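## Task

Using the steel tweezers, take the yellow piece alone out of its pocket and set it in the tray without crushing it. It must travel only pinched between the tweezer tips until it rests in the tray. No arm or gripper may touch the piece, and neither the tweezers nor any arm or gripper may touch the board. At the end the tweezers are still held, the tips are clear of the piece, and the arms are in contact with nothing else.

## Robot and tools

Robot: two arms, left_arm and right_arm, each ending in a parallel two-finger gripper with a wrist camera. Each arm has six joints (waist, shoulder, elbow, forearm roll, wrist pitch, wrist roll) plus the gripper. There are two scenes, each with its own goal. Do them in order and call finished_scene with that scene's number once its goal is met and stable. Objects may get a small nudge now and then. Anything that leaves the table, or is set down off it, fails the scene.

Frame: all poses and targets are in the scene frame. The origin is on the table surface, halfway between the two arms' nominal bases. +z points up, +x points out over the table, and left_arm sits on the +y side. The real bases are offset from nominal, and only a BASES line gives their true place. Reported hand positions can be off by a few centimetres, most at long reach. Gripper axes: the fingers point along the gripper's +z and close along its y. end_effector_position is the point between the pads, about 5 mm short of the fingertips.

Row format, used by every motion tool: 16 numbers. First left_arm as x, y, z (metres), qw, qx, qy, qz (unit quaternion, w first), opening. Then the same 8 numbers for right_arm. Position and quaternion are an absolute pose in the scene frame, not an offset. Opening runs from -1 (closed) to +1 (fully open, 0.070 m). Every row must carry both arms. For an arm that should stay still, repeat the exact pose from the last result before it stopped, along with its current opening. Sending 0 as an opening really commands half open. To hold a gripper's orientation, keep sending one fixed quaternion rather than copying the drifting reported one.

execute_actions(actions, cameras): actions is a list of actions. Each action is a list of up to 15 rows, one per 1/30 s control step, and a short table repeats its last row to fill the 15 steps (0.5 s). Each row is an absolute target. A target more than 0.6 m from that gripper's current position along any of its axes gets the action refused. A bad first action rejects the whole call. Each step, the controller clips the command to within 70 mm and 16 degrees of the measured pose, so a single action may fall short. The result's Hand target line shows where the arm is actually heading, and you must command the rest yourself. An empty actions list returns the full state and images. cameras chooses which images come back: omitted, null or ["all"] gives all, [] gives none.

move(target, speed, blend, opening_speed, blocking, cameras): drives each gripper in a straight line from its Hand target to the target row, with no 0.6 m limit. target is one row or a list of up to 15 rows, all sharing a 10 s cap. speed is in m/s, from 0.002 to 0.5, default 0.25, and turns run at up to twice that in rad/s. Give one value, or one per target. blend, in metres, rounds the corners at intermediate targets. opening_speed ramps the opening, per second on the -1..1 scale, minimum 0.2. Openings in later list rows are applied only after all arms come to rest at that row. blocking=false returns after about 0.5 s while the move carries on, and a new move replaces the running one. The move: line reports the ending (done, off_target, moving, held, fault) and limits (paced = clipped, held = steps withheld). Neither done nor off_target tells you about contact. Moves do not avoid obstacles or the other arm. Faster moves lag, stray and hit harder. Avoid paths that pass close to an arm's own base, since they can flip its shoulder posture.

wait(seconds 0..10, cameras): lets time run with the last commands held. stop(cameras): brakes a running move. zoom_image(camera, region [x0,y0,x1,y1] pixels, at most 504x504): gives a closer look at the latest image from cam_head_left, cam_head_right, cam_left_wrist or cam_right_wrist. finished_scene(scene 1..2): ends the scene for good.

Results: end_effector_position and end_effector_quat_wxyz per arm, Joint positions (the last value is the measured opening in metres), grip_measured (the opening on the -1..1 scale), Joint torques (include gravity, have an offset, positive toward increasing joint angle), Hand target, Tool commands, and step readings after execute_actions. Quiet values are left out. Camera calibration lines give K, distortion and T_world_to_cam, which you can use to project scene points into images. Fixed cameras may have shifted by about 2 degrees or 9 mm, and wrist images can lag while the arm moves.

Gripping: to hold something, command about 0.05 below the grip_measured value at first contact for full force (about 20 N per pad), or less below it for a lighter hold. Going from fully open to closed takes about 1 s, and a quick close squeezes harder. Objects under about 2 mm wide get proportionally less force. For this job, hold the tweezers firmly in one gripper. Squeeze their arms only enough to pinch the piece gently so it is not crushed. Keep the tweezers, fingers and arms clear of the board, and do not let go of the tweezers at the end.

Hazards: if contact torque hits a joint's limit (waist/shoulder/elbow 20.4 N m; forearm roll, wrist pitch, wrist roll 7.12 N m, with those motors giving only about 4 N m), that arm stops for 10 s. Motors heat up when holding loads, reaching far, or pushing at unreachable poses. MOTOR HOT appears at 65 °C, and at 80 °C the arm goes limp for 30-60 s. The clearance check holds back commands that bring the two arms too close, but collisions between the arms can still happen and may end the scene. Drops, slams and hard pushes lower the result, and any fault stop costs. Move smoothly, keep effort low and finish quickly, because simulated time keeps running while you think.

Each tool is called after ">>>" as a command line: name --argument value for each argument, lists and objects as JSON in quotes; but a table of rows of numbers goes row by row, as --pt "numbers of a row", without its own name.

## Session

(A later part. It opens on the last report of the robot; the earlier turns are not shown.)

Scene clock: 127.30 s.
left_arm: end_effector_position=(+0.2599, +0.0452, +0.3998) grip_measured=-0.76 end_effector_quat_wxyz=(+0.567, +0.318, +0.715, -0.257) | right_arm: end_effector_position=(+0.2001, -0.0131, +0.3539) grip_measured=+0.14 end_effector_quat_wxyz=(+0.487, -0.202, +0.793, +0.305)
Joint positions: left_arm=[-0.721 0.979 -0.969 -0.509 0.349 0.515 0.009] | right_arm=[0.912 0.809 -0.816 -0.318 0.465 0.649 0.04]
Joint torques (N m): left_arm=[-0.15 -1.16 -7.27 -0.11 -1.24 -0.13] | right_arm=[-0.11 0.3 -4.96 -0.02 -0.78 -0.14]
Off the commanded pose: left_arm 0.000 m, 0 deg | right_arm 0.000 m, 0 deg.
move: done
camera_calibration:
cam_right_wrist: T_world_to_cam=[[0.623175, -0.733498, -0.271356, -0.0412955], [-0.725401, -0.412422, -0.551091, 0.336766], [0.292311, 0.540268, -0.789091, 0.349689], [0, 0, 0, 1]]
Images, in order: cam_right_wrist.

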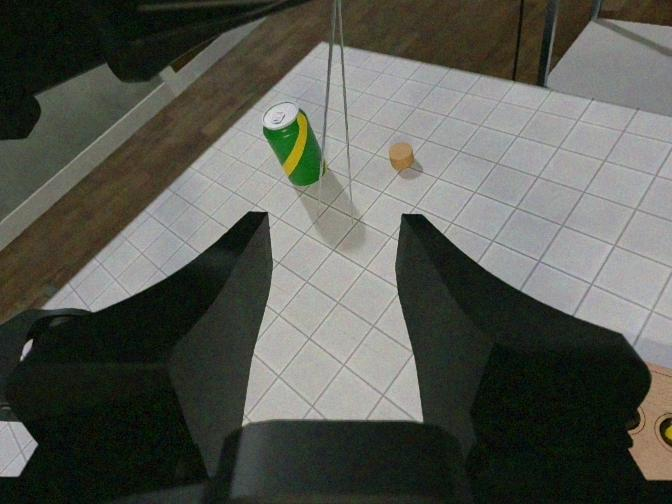

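>>> move --target '[0.26,0.045,0.40,0.567,0.318,0.715,-0.257,-0.86,0.2428,0.0319,0.3317,0.4867,-0.2015,0.7925,0.3052,0.14]' --speed 0.07 --cameras '["cam_right_wrist","cam_head_left","cam_left_wrist"]'

>>> zoom_image --camera "cam_right_wrist" --region '[200, 0, 480, 350]'

>>> zoom_image --camera "cam_head_left" --region '[210, 110, 390, 270]'

Scene clock: 129.33 s.
left_arm: end_effector_position=(+0.2600, +0.0452, +0.3998) grip_measured=-0.76 end_effector_quat_wxyz=(+0.567, +0.318, +0.715, -0.257) | right_arm: end_effector_position=(+0.2431, +0.0322, +0.3311) grip_measured=+0.14 end_effector_quat_wxyz=(+0.487, -0.202, +0.793, +0.305)
Joint positions: left_arm=[-0.721 0.979 -0.969 -0.508 0.349 0.514 0.009] | right_arm=[0.848 1.043 -0.831 -0.348 0.237 0.679 0.04]
Joint torques (N m): left_arm=[-0.45 -1.08 -7.19 -0.16 -1.23 -0.16] | right_arm=[0.41 -2.69 -5.14 -0.19 -0.75 0.06]
Off the commanded pose: left_arm 0.000 m, 0 deg | right_arm 0.001 m, 0 deg.
move: done
camera_calibration:
cam_left_wrist: T_world_to_cam=[[-0.735917, -0.676994, -0.0102996, 0.229533], [-0.505354, 0.559335, -0.657086, 0.366014], [0.450604, -0.478356, -0.753745, 0.324165], [0, 0, 0, 1]]
cam_right_wrist: T_world_to_cam=[[0.623329, -0.733678, -0.270514, -0.0413761], [-0.725314, -0.413205, -0.550619, 0.373934], [0.2922, 0.539425, -0.789709, 0.29499], [0, 0, 0, 1]]
Images, in order: cam_head_left, cam_left_wrist, cam_right_wrist.

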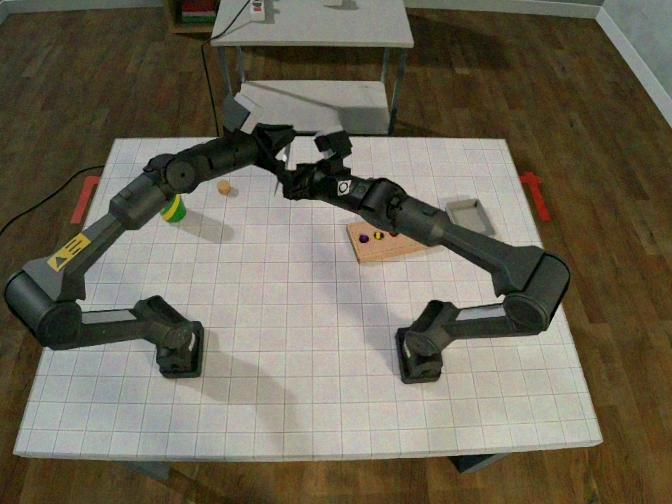

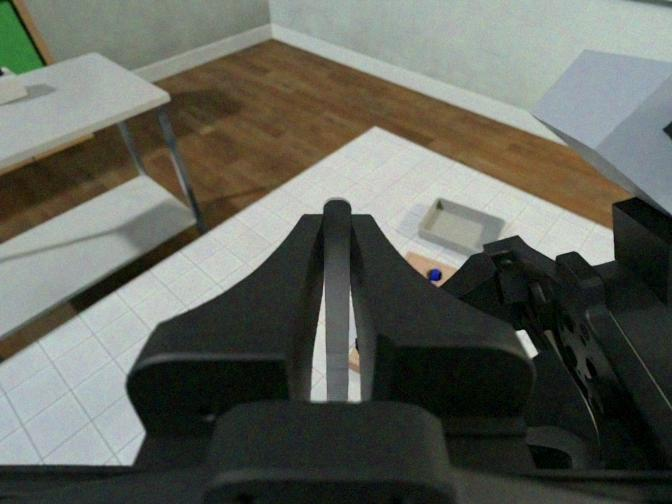

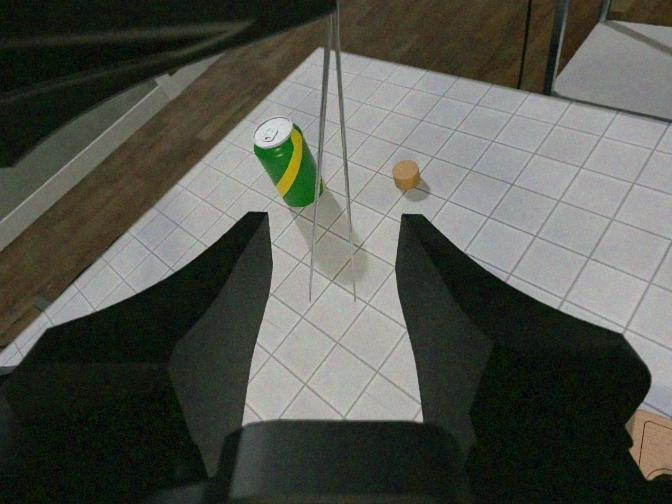

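Scaled by 1.440 from the camera's 672x504 image, which has a finer 960x720 frame.

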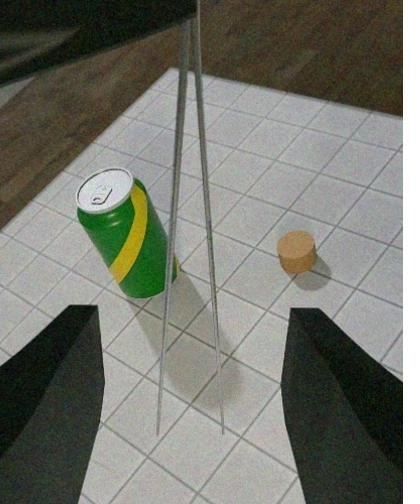

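Scaled by 2.800 from the camera's 672x504 image, which has a finer 960x720 frame.

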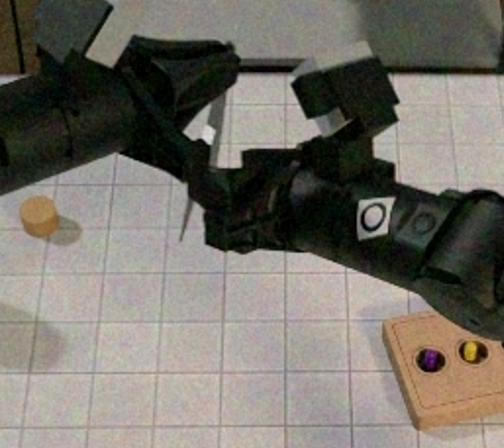

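>>> move --target '[0.26,0.045,0.40,0.567,0.318,0.715,-0.257,-0.86,0.257,0.0469,0.3245,0.4867,-0.2015,0.7925,0.3052,0.14]' --speed 0.04

>>> zoom_image --camera "cam_right_wrist" --region '[200, 0, 480, 400]'

>>> zoom_image --camera "cam_head_left" --region '[230, 110, 350, 230]'

>>> zoom_image --camera "cam_head_right" --region '[230, 110, 370, 230]'

Scene clock: 133.00 s.
left_arm: end_effector_position=(+0.2600, +0.0452, +0.3998) grip_measured=-0.76 end_effector_quat_wxyz=(+0.567, +0.318, +0.715, -0.257) | right_arm: end_effector_position=(+0.2573, +0.0469, +0.3244) grip_measured=+0.14 end_effector_quat_wxyz=(+0.487, -0.202, +0.793, +0.305)
Joint positions: left_arm=[-0.721 0.979 -0.969 -0.508 0.349 0.514 0.009] | right_arm=[0.837 1.123 -0.852 -0.41 0.178 0.74 0.04]
Joint torques (N m): left_arm=[-0.33 -1.54 -6.68 -0.22 -1.24 -0.11] | right_arm=[0.35 -2.47 -5.04 -0.19 -0.77 0.04]
Off the commanded pose: left_arm 0.000 m, 0 deg | right_arm 0.000 m, 0 deg.
move: done
camera_calibration:
cam_left_wrist: T_world_to_cam=[[-0.735917, -0.676994, -0.0102996, 0.229533], [-0.505354, 0.559335, -0.657086, 0.366014], [0.450604, -0.478356, -0.753745, 0.324165], [0, 0, 0, 1]]
cam_right_wrist: T_world_to_cam=[[0.623066, -0.733848, -0.270659, -0.0411777], [-0.725189, -0.412334, -0.551436, 0.386829], [0.293068, 0.53986, -0.78909, 0.277128], [0, 0, 0, 1]]

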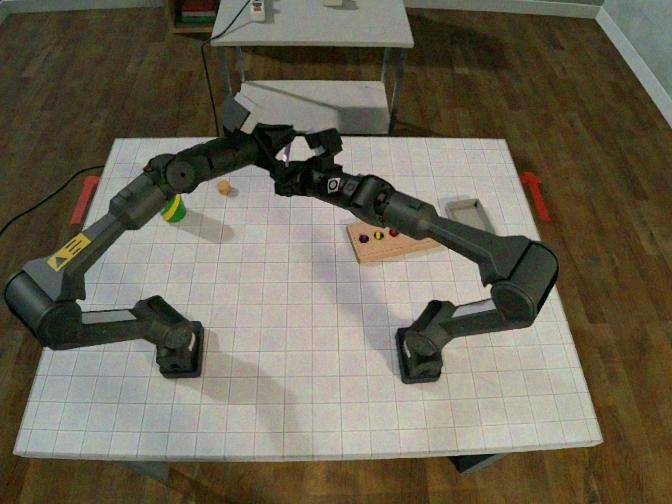

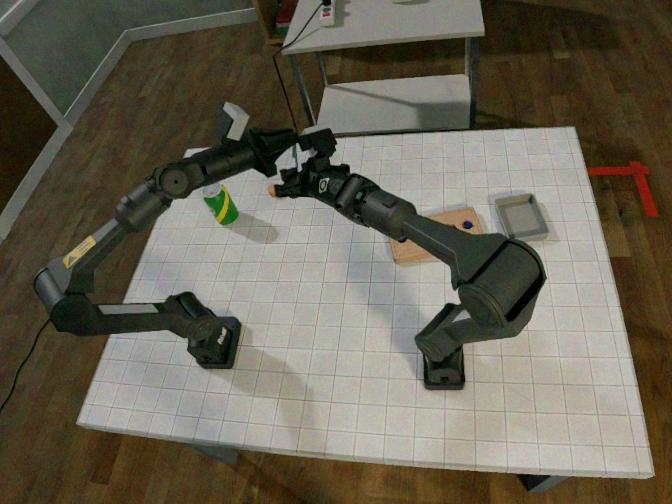

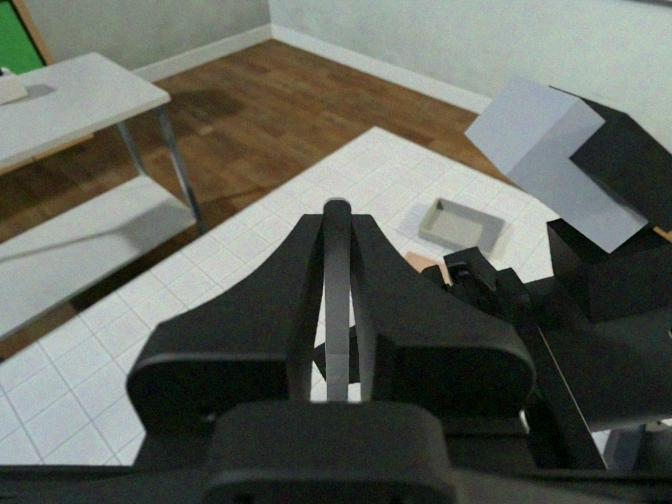

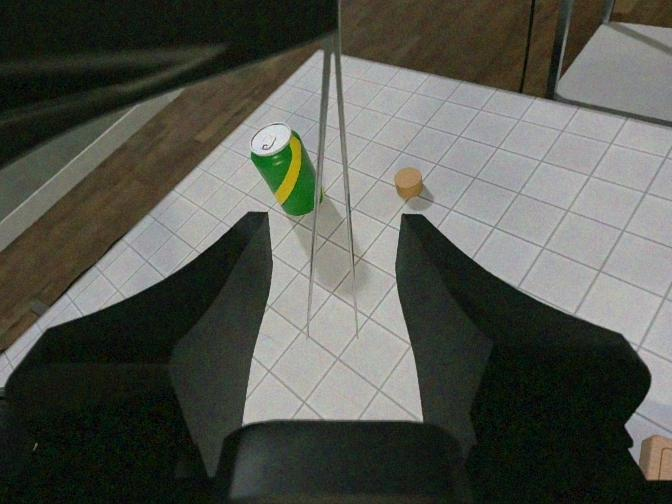

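Scaled by 1.260 from the camera's 672x504 image, which has a finer 960x720 frame.

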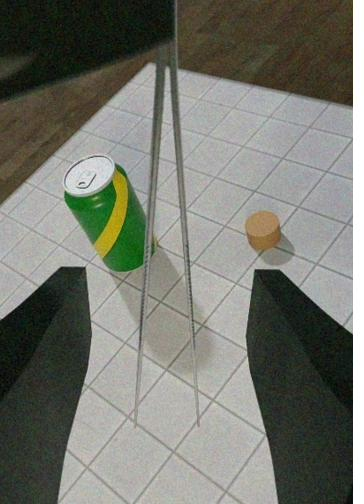

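Scaled by 4.200 from the camera's 672x504 image, which has a finer 960x720 frame.

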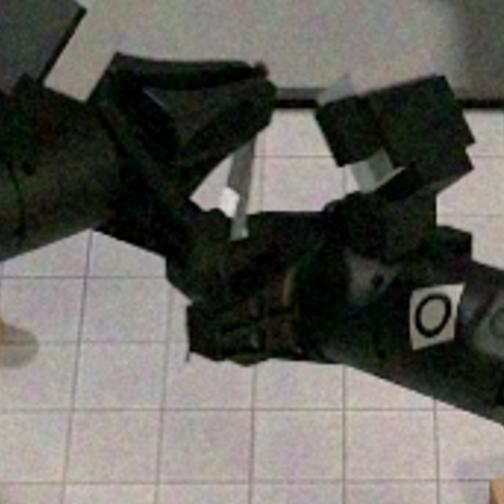

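Scaled by 3.600 from the camera's 672x504 image, which has a finer 960x720 frame.

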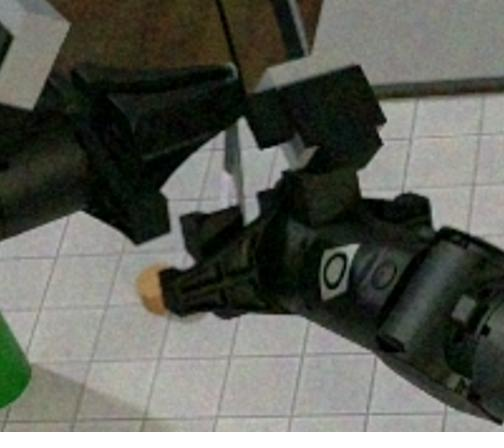

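>>> zoom_image --camera "cam_head_right" --region '[260, 120, 340, 210]'

>>> zoom_image --camera "cam_head_left" --region '[255, 115, 335, 205]'

Scaled by 5.600 from the camera's 672x504 image, which has a finer 960x720 frame.

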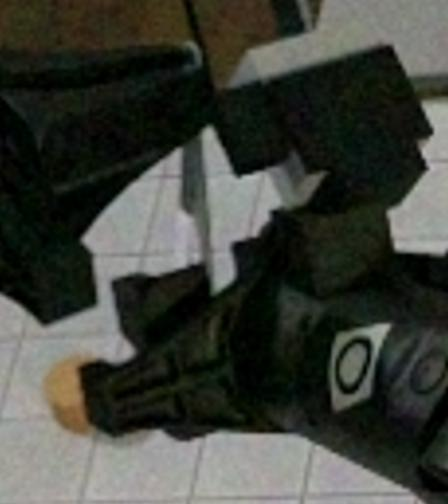

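Scaled by 5.600 from the camera's 672x504 image, which has a finer 960x720 frame.

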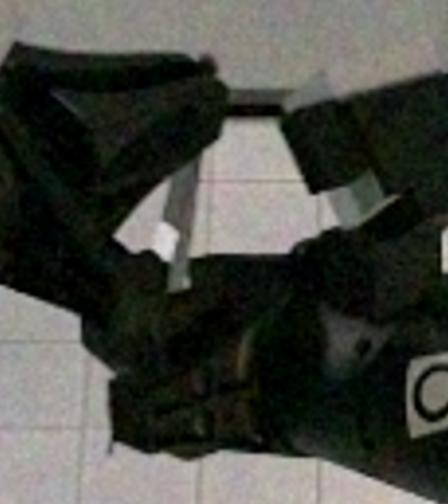

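>>> move --target '[0.26,0.045,0.40,0.567,0.318,0.715,-0.257,-0.86,0.2561,0.0429,0.3318,0.4867,-0.2015,0.7925,0.3052,0.14]' --speed 0.04

>>> zoom_image --camera "cam_right_wrist" --region '[240, 0, 440, 400]'

>>> zoom_image --camera "cam_head_right" --region '[260, 120, 340, 210]'

Scene clock: 140.23 s.
left_arm: end_effector_position=(+0.2600, +0.0452, +0.3998) grip_measured=-0.76 end_effector_quat_wxyz=(+0.567, +0.318, +0.715, -0.257) | right_arm: end_effector_position=(+0.2560, +0.0429, +0.3319) grip_measured=+0.14 end_effector_quat_wxyz=(+0.487, -0.202, +0.793, +0.305)
Joint positions: left_arm=[-0.721 0.979 -0.969 -0.508 0.349 0.514 0.009] | right_arm=[0.826 1.106 -0.87 -0.298 0.207 0.625 0.04]
Joint torques (N m): left_arm=[-0.37 -1.46 -6.24 -0.27 -1.24 -0.07] | right_arm=[-1.61 -2.77 -5.22 -0.01 -0.91 -0.05]
Off the commanded pose: left_arm 0.000 m, 0 deg | right_arm 0.000 m, 0 deg.
move: done
camera_calibration:
cam_left_wrist: T_world_to_cam=[[-0.735917, -0.676994, -0.0102996, 0.229533], [-0.505354, 0.559335, -0.657086, 0.366014], [0.450604, -0.478356, -0.753745, 0.324165], [0, 0, 0, 1]]
cam_right_wrist: T_world_to_cam=[[0.623146, -0.733555, -0.271267, -0.0411102], [-0.725221, -0.412097, -0.551571, 0.388437], [0.29282, 0.540438, -0.788786, 0.285554], [0, 0, 0, 1]]

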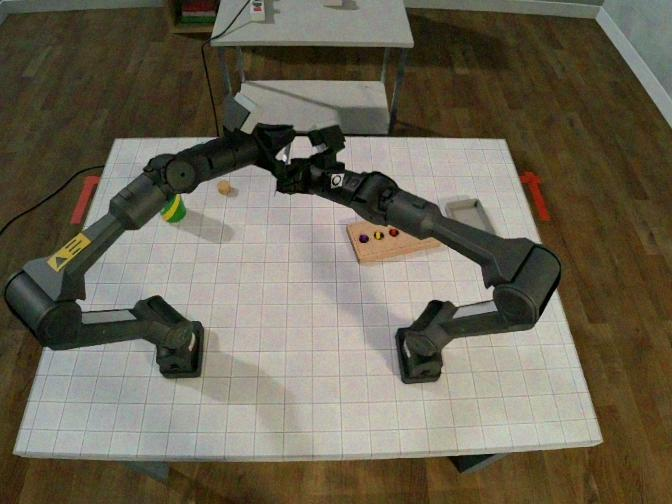

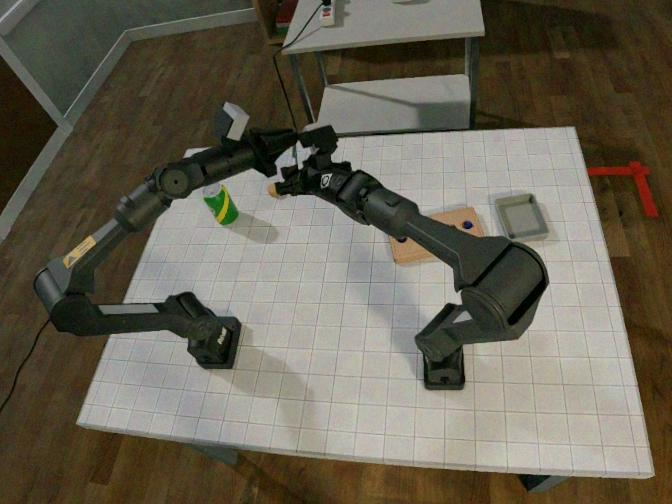

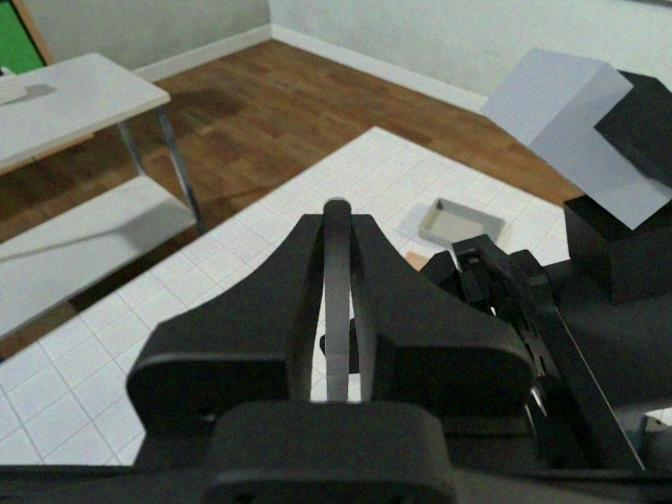

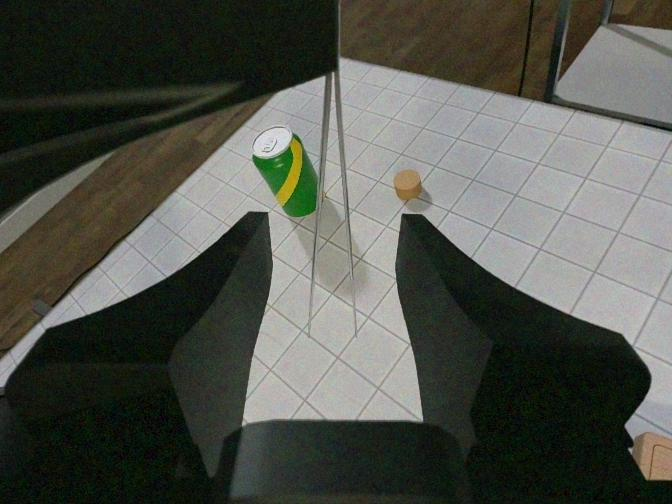

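Scaled by 1.260 from the camera's 672x504 image, which has a finer 960x720 frame.

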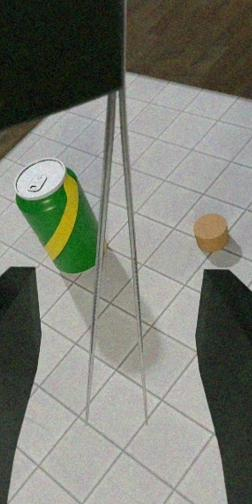

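Scaled by 5.600 from the camera's 672x504 image, which has a finer 960x720 frame.

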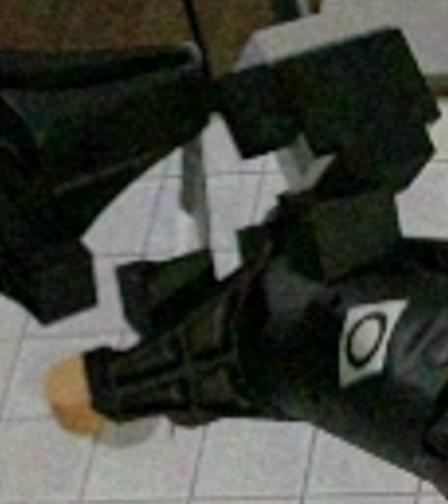

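>>> move --target '[0.26,0.045,0.40,0.567,0.318,0.715,-0.257,-0.86,0.2561,0.0429,0.3318,0.4867,-0.2015,0.7925,0.3052,-0.45]' --opening_speed 0.5 --cameras '["cam_right_wrist"]'

>>> zoom_image --camera "cam_right_wrist" --region '[240, 0, 440, 400]'

Scene clock: 142.40 s.
left_arm: end_effector_position=(+0.2600, +0.0452, +0.3998) grip_measured=-0.76 end_effector_quat_wxyz=(+0.567, +0.318, +0.715, -0.257) | right_arm: end_effector_position=(+0.2560, +0.0429, +0.3319) grip_measured=-0.45 end_effector_quat_wxyz=(+0.487, -0.202, +0.793, +0.306)
Joint positions: left_arm=[-0.721 0.979 -0.969 -0.508 0.349 0.514 0.009] | right_arm=[0.826 1.106 -0.87 -0.296 0.207 0.623 0.019]
Joint torques (N m): left_arm=[-0.2 -1.96 -5.81 -0.29 -1.21 -0.09] | right_arm=[-1.67 -1.4 -5.13 0.04 -1.01 -0.15]
Off the commanded pose: left_arm 0.000 m, 0 deg | right_arm 0.000 m, 0 deg.
move: done
camera_calibration:
cam_right_wrist: T_world_to_cam=[[0.623361, -0.733348, -0.271335, -0.041084], [-0.725156, -0.41236, -0.55146, 0.388356], [0.292524, 0.540519, -0.78884, 0.285617], [0, 0, 0, 1]]
Images, in order: cam_right_wrist.

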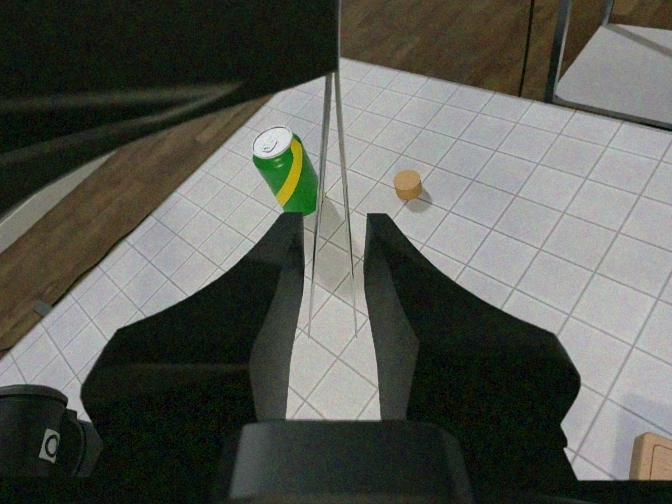

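Scaled by 1.260 from the camera's 672x504 image, which has a finer 960x720 frame.

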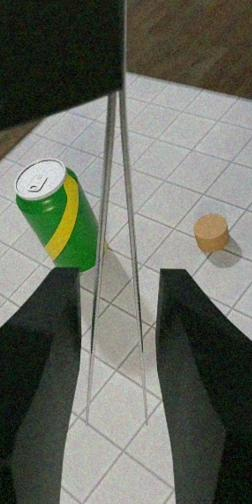

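>>> move --target '[0.26,0.045,0.40,0.567,0.318,0.715,-0.257,-0.86,0.2561,0.0429,0.3318,0.4867,-0.2015,0.7925,0.3052,-0.66]' --opening_speed 0.3 --cameras '["cam_right_wrist"]'

>>> zoom_image --camera "cam_right_wrist" --region '[240, 0, 440, 400]'

Scene clock: 144.07 s.
left_arm: end_effector_position=(+0.2600, +0.0452, +0.3998) grip_measured=-0.76 end_effector_quat_wxyz=(+0.567, +0.318, +0.715, -0.257) | right_arm: end_effector_position=(+0.2560, +0.0429, +0.3319) grip_measured=-0.66 end_effector_quat_wxyz=(+0.487, -0.202, +0.793, +0.306)
Joint positions: left_arm=[-0.721 0.979 -0.969 -0.508 0.349 0.514 0.009] | right_arm=[0.826 1.106 -0.87 -0.296 0.207 0.623 0.012]
Joint torques (N m): left_arm=[-0.24 -1.87 -5.53 -0.31 -1.14 -0.02] | right_arm=[-1.49 -1.48 -5.26 0.03 -0.97 -0.13]
Off the commanded pose: left_arm 0.000 m, 0 deg | right_arm 0.000 m, 0 deg.
move: done
camera_calibration:
cam_right_wrist: T_world_to_cam=[[0.623361, -0.733348, -0.271335, -0.041084], [-0.725156, -0.41236, -0.55146, 0.388356], [0.292524, 0.540519, -0.78884, 0.285617], [0, 0, 0, 1]]
Images, in order: cam_right_wrist.

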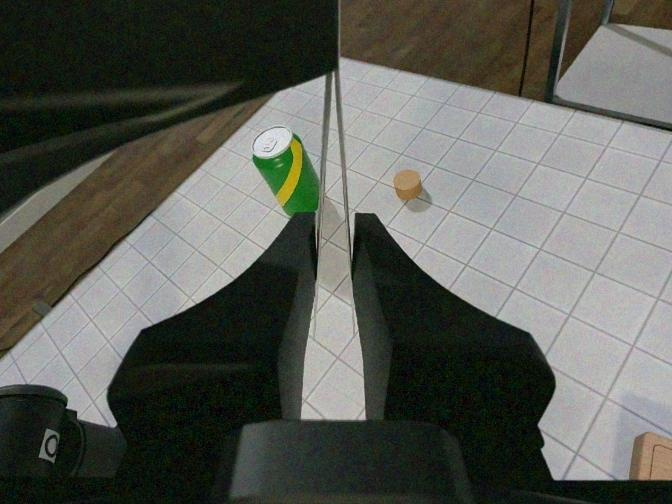

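Scaled by 1.260 from the camera's 672x504 image, which has a finer 960x720 frame.

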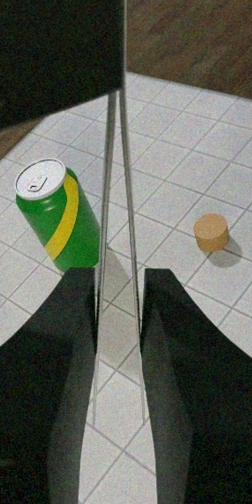

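>>> move --target '[0.26,0.045,0.40,0.567,0.318,0.715,-0.257,-0.86,0.2561,0.0429,0.3318,0.4867,-0.2015,0.7925,0.3052,-0.76]' --opening_speed 0.3 --cameras '["cam_right_wrist"]'

>>> zoom_image --camera "cam_right_wrist" --region '[240, 0, 440, 400]'

Scene clock: 145.33 s.
left_arm: end_effector_position=(+0.2600, +0.0452, +0.3998) grip_measured=-0.76 end_effector_quat_wxyz=(+0.567, +0.318, +0.715, -0.257) | right_arm: end_effector_position=(+0.2560, +0.0429, +0.3319) grip_measured=-0.75 end_effector_quat_wxyz=(+0.487, -0.202, +0.793, +0.306)
Joint positions: left_arm=[-0.721 0.979 -0.969 -0.508 0.349 0.514 0.009] | right_arm=[0.826 1.106 -0.87 -0.296 0.207 0.623 0.009]
Joint torques (N m): left_arm=[-0.3 -2.17 -5.39 -0.31 -0.98 -0.08] | right_arm=[-1.61 -1.7 -5.27 0.01 -0.95 -0.14]
Off the commanded pose: left_arm 0.000 m, 0 deg | right_arm 0.000 m, 0 deg.
move: done
camera_calibration:
cam_right_wrist: T_world_to_cam=[[0.623361, -0.733348, -0.271335, -0.041084], [-0.725156, -0.41236, -0.55146, 0.388356], [0.292524, 0.540519, -0.78884, 0.285617], [0, 0, 0, 1]]
Images, in order: cam_right_wrist.

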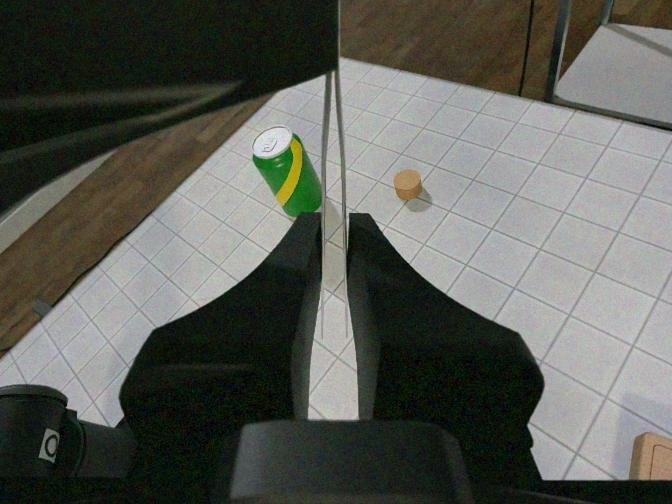

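Scaled by 1.260 from the camera's 672x504 image, which has a finer 960x720 frame.

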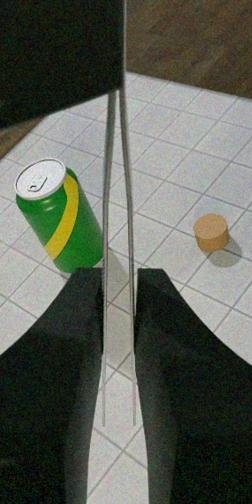

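>>> move --target '[0.26,0.045,0.40,0.567,0.318,0.715,-0.257,-0.86,0.2561,0.0429,0.3318,0.4867,-0.2015,0.7925,0.3052,-0.82]' --opening_speed 0.3 --cameras '["cam_right_wrist"]'

>>> zoom_image --camera "cam_right_wrist" --region '[240, 0, 440, 400]'

Scene clock: 146.73 s.
left_arm: end_effector_position=(+0.2600, +0.0452, +0.3998) grip_measured=-0.75 end_effector_quat_wxyz=(+0.567, +0.318, +0.715, -0.257) | right_arm: end_effector_position=(+0.2560, +0.0429, +0.3319) grip_measured=-0.81 end_effector_quat_wxyz=(+0.487, -0.202, +0.793, +0.306)
Joint positions: left_arm=[-0.721 0.979 -0.969 -0.508 0.349 0.514 0.009] | right_arm=[0.826 1.106 -0.87 -0.296 0.207 0.623 0.007]
Joint torques (N m): left_arm=[-0.29 -2.23 -5.39 -0.36 -0.75 -0.05] | right_arm=[-1.4 -1.91 -5.25 0.04 -0.94 0.07]
Off the commanded pose: left_arm 0.000 m, 0 deg | right_arm 0.000 m, 0 deg.
move: done
camera_calibration:
cam_right_wrist: T_world_to_cam=[[0.623361, -0.733348, -0.271335, -0.041084], [-0.725156, -0.41236, -0.55146, 0.388356], [0.292524, 0.540519, -0.78884, 0.285617], [0, 0, 0, 1]]
Images, in order: cam_right_wrist.

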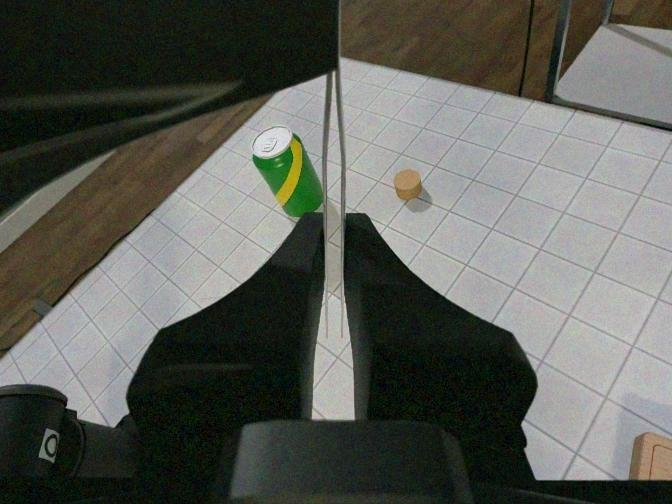

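Scaled by 1.260 from the camera's 672x504 image, which has a finer 960x720 frame.

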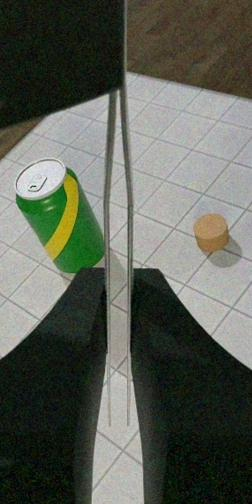

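>>> move --target '[0.26,0.045,0.40,0.567,0.318,0.715,-0.257,-0.4,0.2561,0.0429,0.3318,0.4867,-0.2015,0.7925,0.3052,-0.82]' --opening_speed 0.3

>>> zoom_image --camera "cam_right_wrist" --region '[240, 0, 440, 400]'

>>> zoom_image --camera "cam_head_right" --region '[260, 120, 340, 210]'

Scene clock: 149.10 s.
left_arm: end_effector_position=(+0.2600, +0.0452, +0.3998) grip_measured=-0.40 end_effector_quat_wxyz=(+0.567, +0.318, +0.715, -0.257) | right_arm: end_effector_position=(+0.2560, +0.0429, +0.3319) grip_measured=-0.81 end_effector_quat_wxyz=(+0.487, -0.202, +0.793, +0.306)
Joint positions: left_arm=[-0.721 0.979 -0.969 -0.508 0.349 0.514 0.021] | right_arm=[0.826 1.106 -0.87 -0.296 0.207 0.623 0.007]
Joint torques (N m): left_arm=[-0.33 -2.52 -6.56 -0.4 -1.19 0] | right_arm=[-1.06 -2.33 -5.24 -0.12 -0.93 -0.15]
Off the commanded pose: left_arm 0.000 m, 0 deg | right_arm 0.000 m, 0 deg.
move: done
camera_calibration:
cam_left_wrist: T_world_to_cam=[[-0.735917, -0.676994, -0.0102996, 0.229533], [-0.505354, 0.559335, -0.657086, 0.366014], [0.450604, -0.478356, -0.753745, 0.324165], [0, 0, 0, 1]]
cam_right_wrist: T_world_to_cam=[[0.623361, -0.733348, -0.271335, -0.041084], [-0.725156, -0.41236, -0.55146, 0.388356], [0.292524, 0.540519, -0.78884, 0.285617], [0, 0, 0, 1]]

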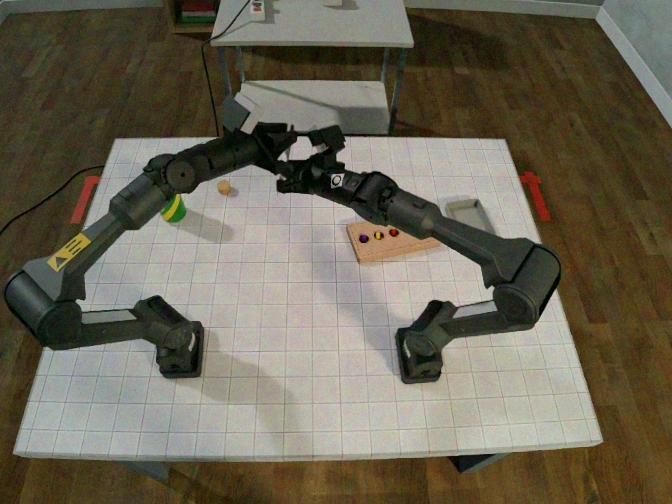

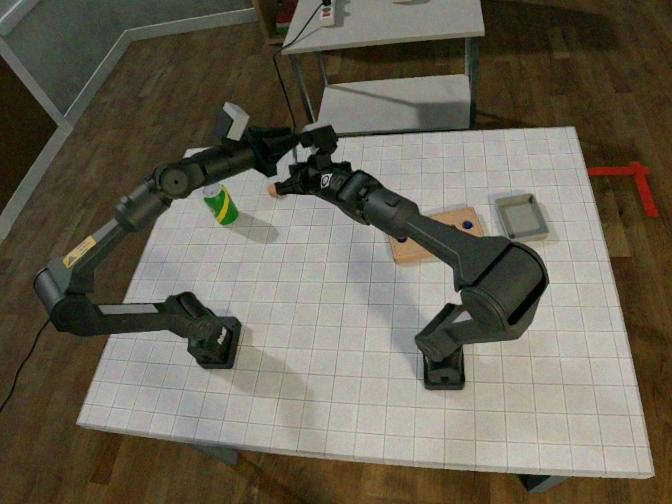

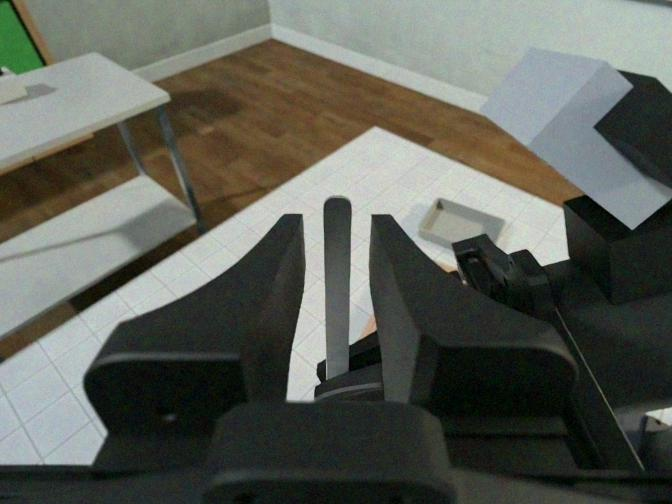

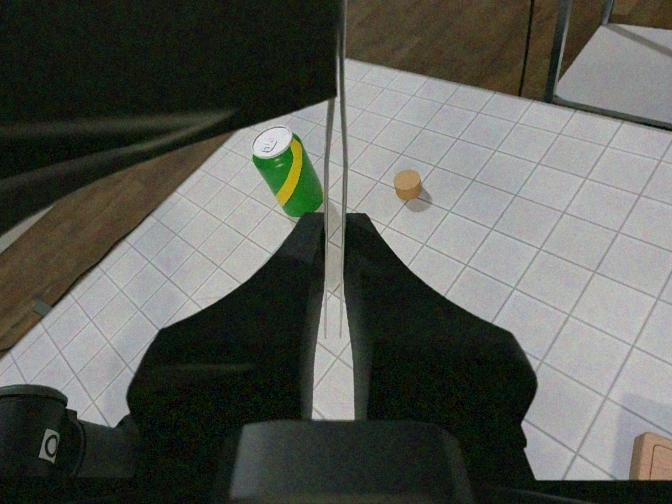

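Scaled by 1.260 from the camera's 672x504 image, which has a finer 960x720 frame.

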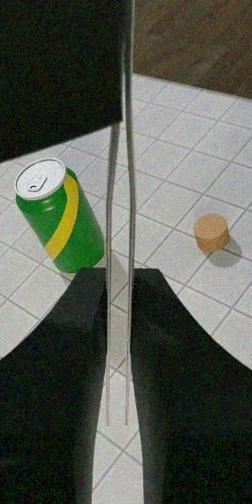

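Scaled by 5.600 from the camera's 672x504 image, which has a finer 960x720 frame.

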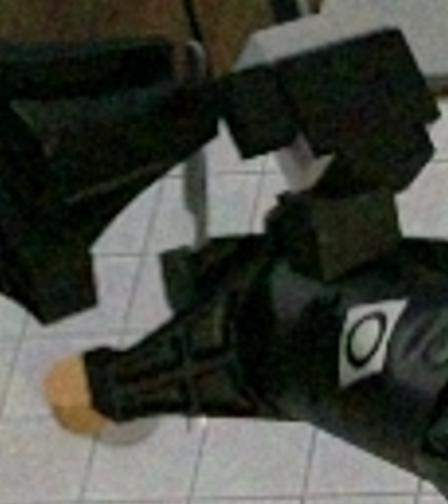

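>>> move --pt "0.195 0.118 0.4225 0.567 0.318 0.715 -0.257 -0.4 0.2561 0.0429 0.3318 0.4867 -0.2015 0.7925 0.3052 -0.82" --pt "0.18 0.30 0.33 0.567 0.318 0.715 -0.257 -0.4 0.2561 0.0429 0.3318 0.4867 -0.2015 0.7925 0.3052 -0.82" --speed '[0.07,0.15]'

>>> zoom_image --camera "cam_head_right" --region '[250, 110, 350, 230]'

>>> zoom_image --camera "cam_right_wrist" --region '[200, 0, 480, 400]'

Scene clock: 153.90 s.
left_arm: end_effector_position=(+0.1796, +0.2990, +0.3306) grip_measured=-0.40 end_effector_quat_wxyz=(+0.615, +0.206, +0.753, -0.116) | right_arm: end_effector_position=(+0.2560, +0.0429, +0.3319) grip_measured=-0.81 end_effector_quat_wxyz=(+0.487, -0.202, +0.793, +0.306)
Joint positions: left_arm=[-1.309 -0.004 -0.669 0.848 1.225 -0.509 0.021] | right_arm=[0.826 1.106 -0.87 -0.296 0.207 0.623 0.007]
Joint torques (N m): left_arm=[0.08 5 -3.68 0.67 -0.79 -0.15] | right_arm=[0.32 -3.04 -4.92 -0.17 -0.89 -0.03]
Hand target: left_arm +0.1797, +0.2990, +0.3304; +0.615, +0.205, +0.753, -0.115 | right_arm +0.2561, +0.0429, +0.3318; +0.487, -0.202, +0.793, +0.305
Off the commanded pose: left_arm 0.001 m, 22 deg; orientation clipped | right_arm 0.000 m, 0 deg.
shoulder posture changed (left arm): the wrist came as close to joint 1's axis as it can, and the arm is now in the other of its two shoulder postures.
joint sent to its limit (left arm) — joint 2 (shoulder), lower limit; joint 5 (wrist pitch), upper limit. The joint targets are off in orientation, not in position.
move: off_target (left_arm); limits=paced
camera_calibration:
cam_left_wrist: T_world_to_cam=[[-0.437236, -0.894236, -0.0957446, 0.381034], [-0.643984, 0.38562, -0.660743, 0.216012], [0.627781, -0.227243, -0.744481, 0.319725], [0, 0, 0, 1]]
cam_right_wrist: T_world_to_cam=[[0.623361, -0.733348, -0.271335, -0.041084], [-0.725156, -0.41236, -0.55146, 0.388356], [0.292524, 0.540519, -0.78884, 0.285617], [0, 0, 0, 1]]

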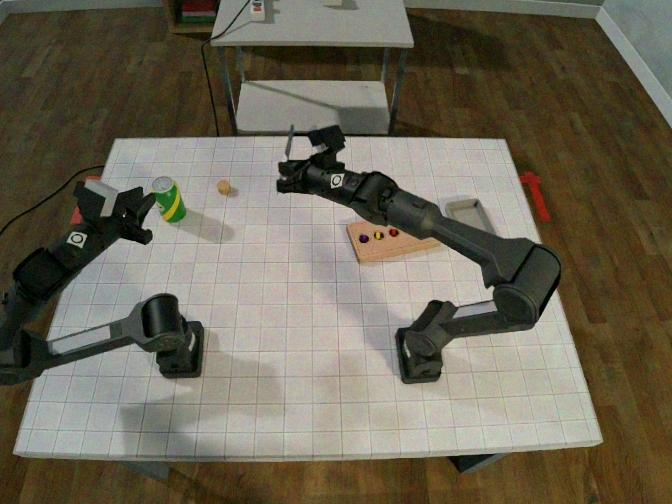

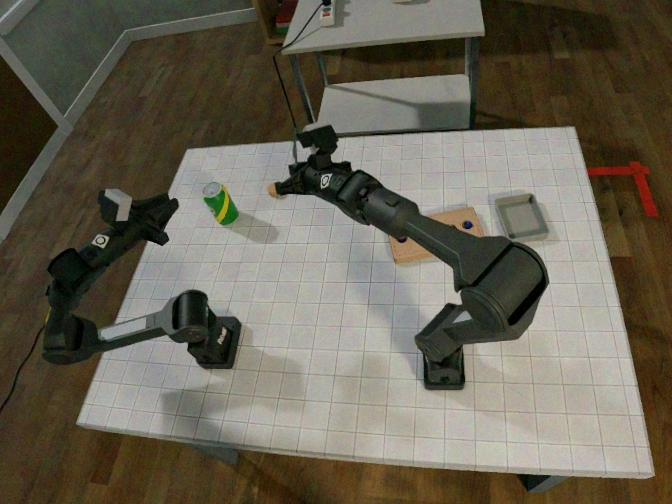

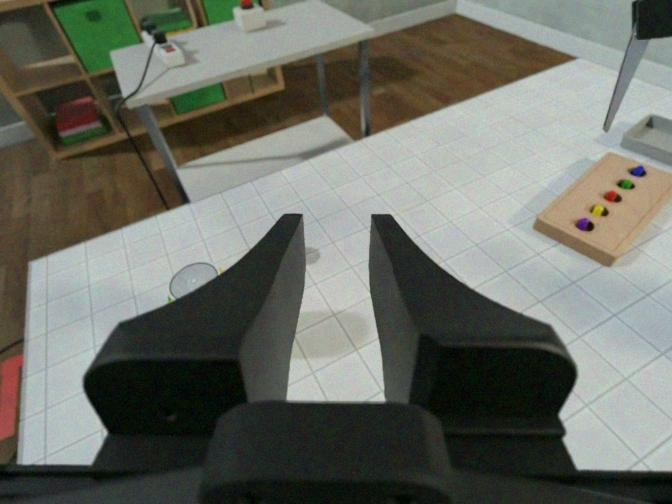

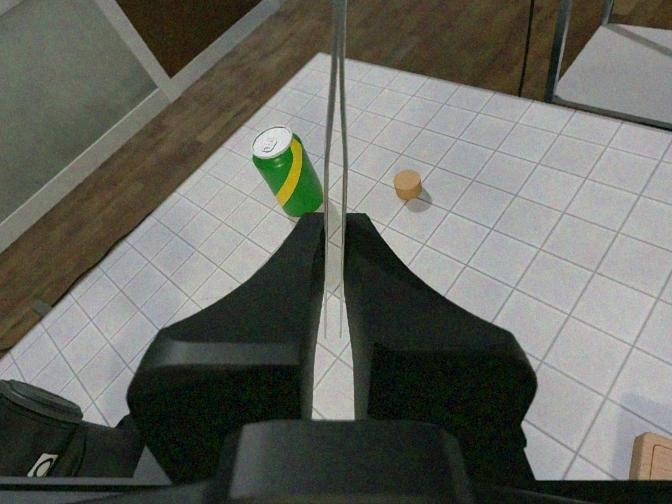

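Scaled by 4.200 from the camera's 672x504 image, which has a finer 960x720 frame.

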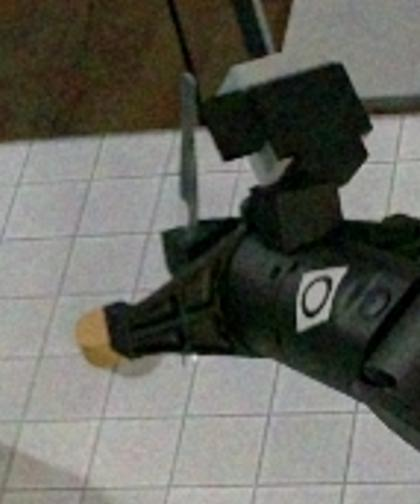

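Scaled by 1.260 from the camera's 672x504 image, which has a finer 960x720 frame.

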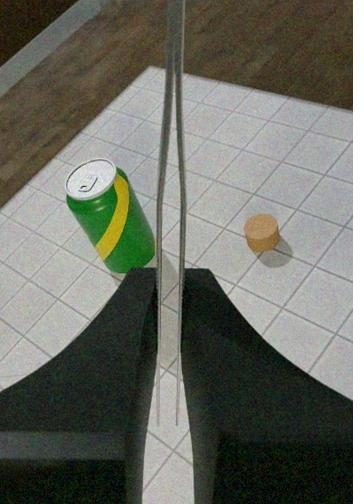

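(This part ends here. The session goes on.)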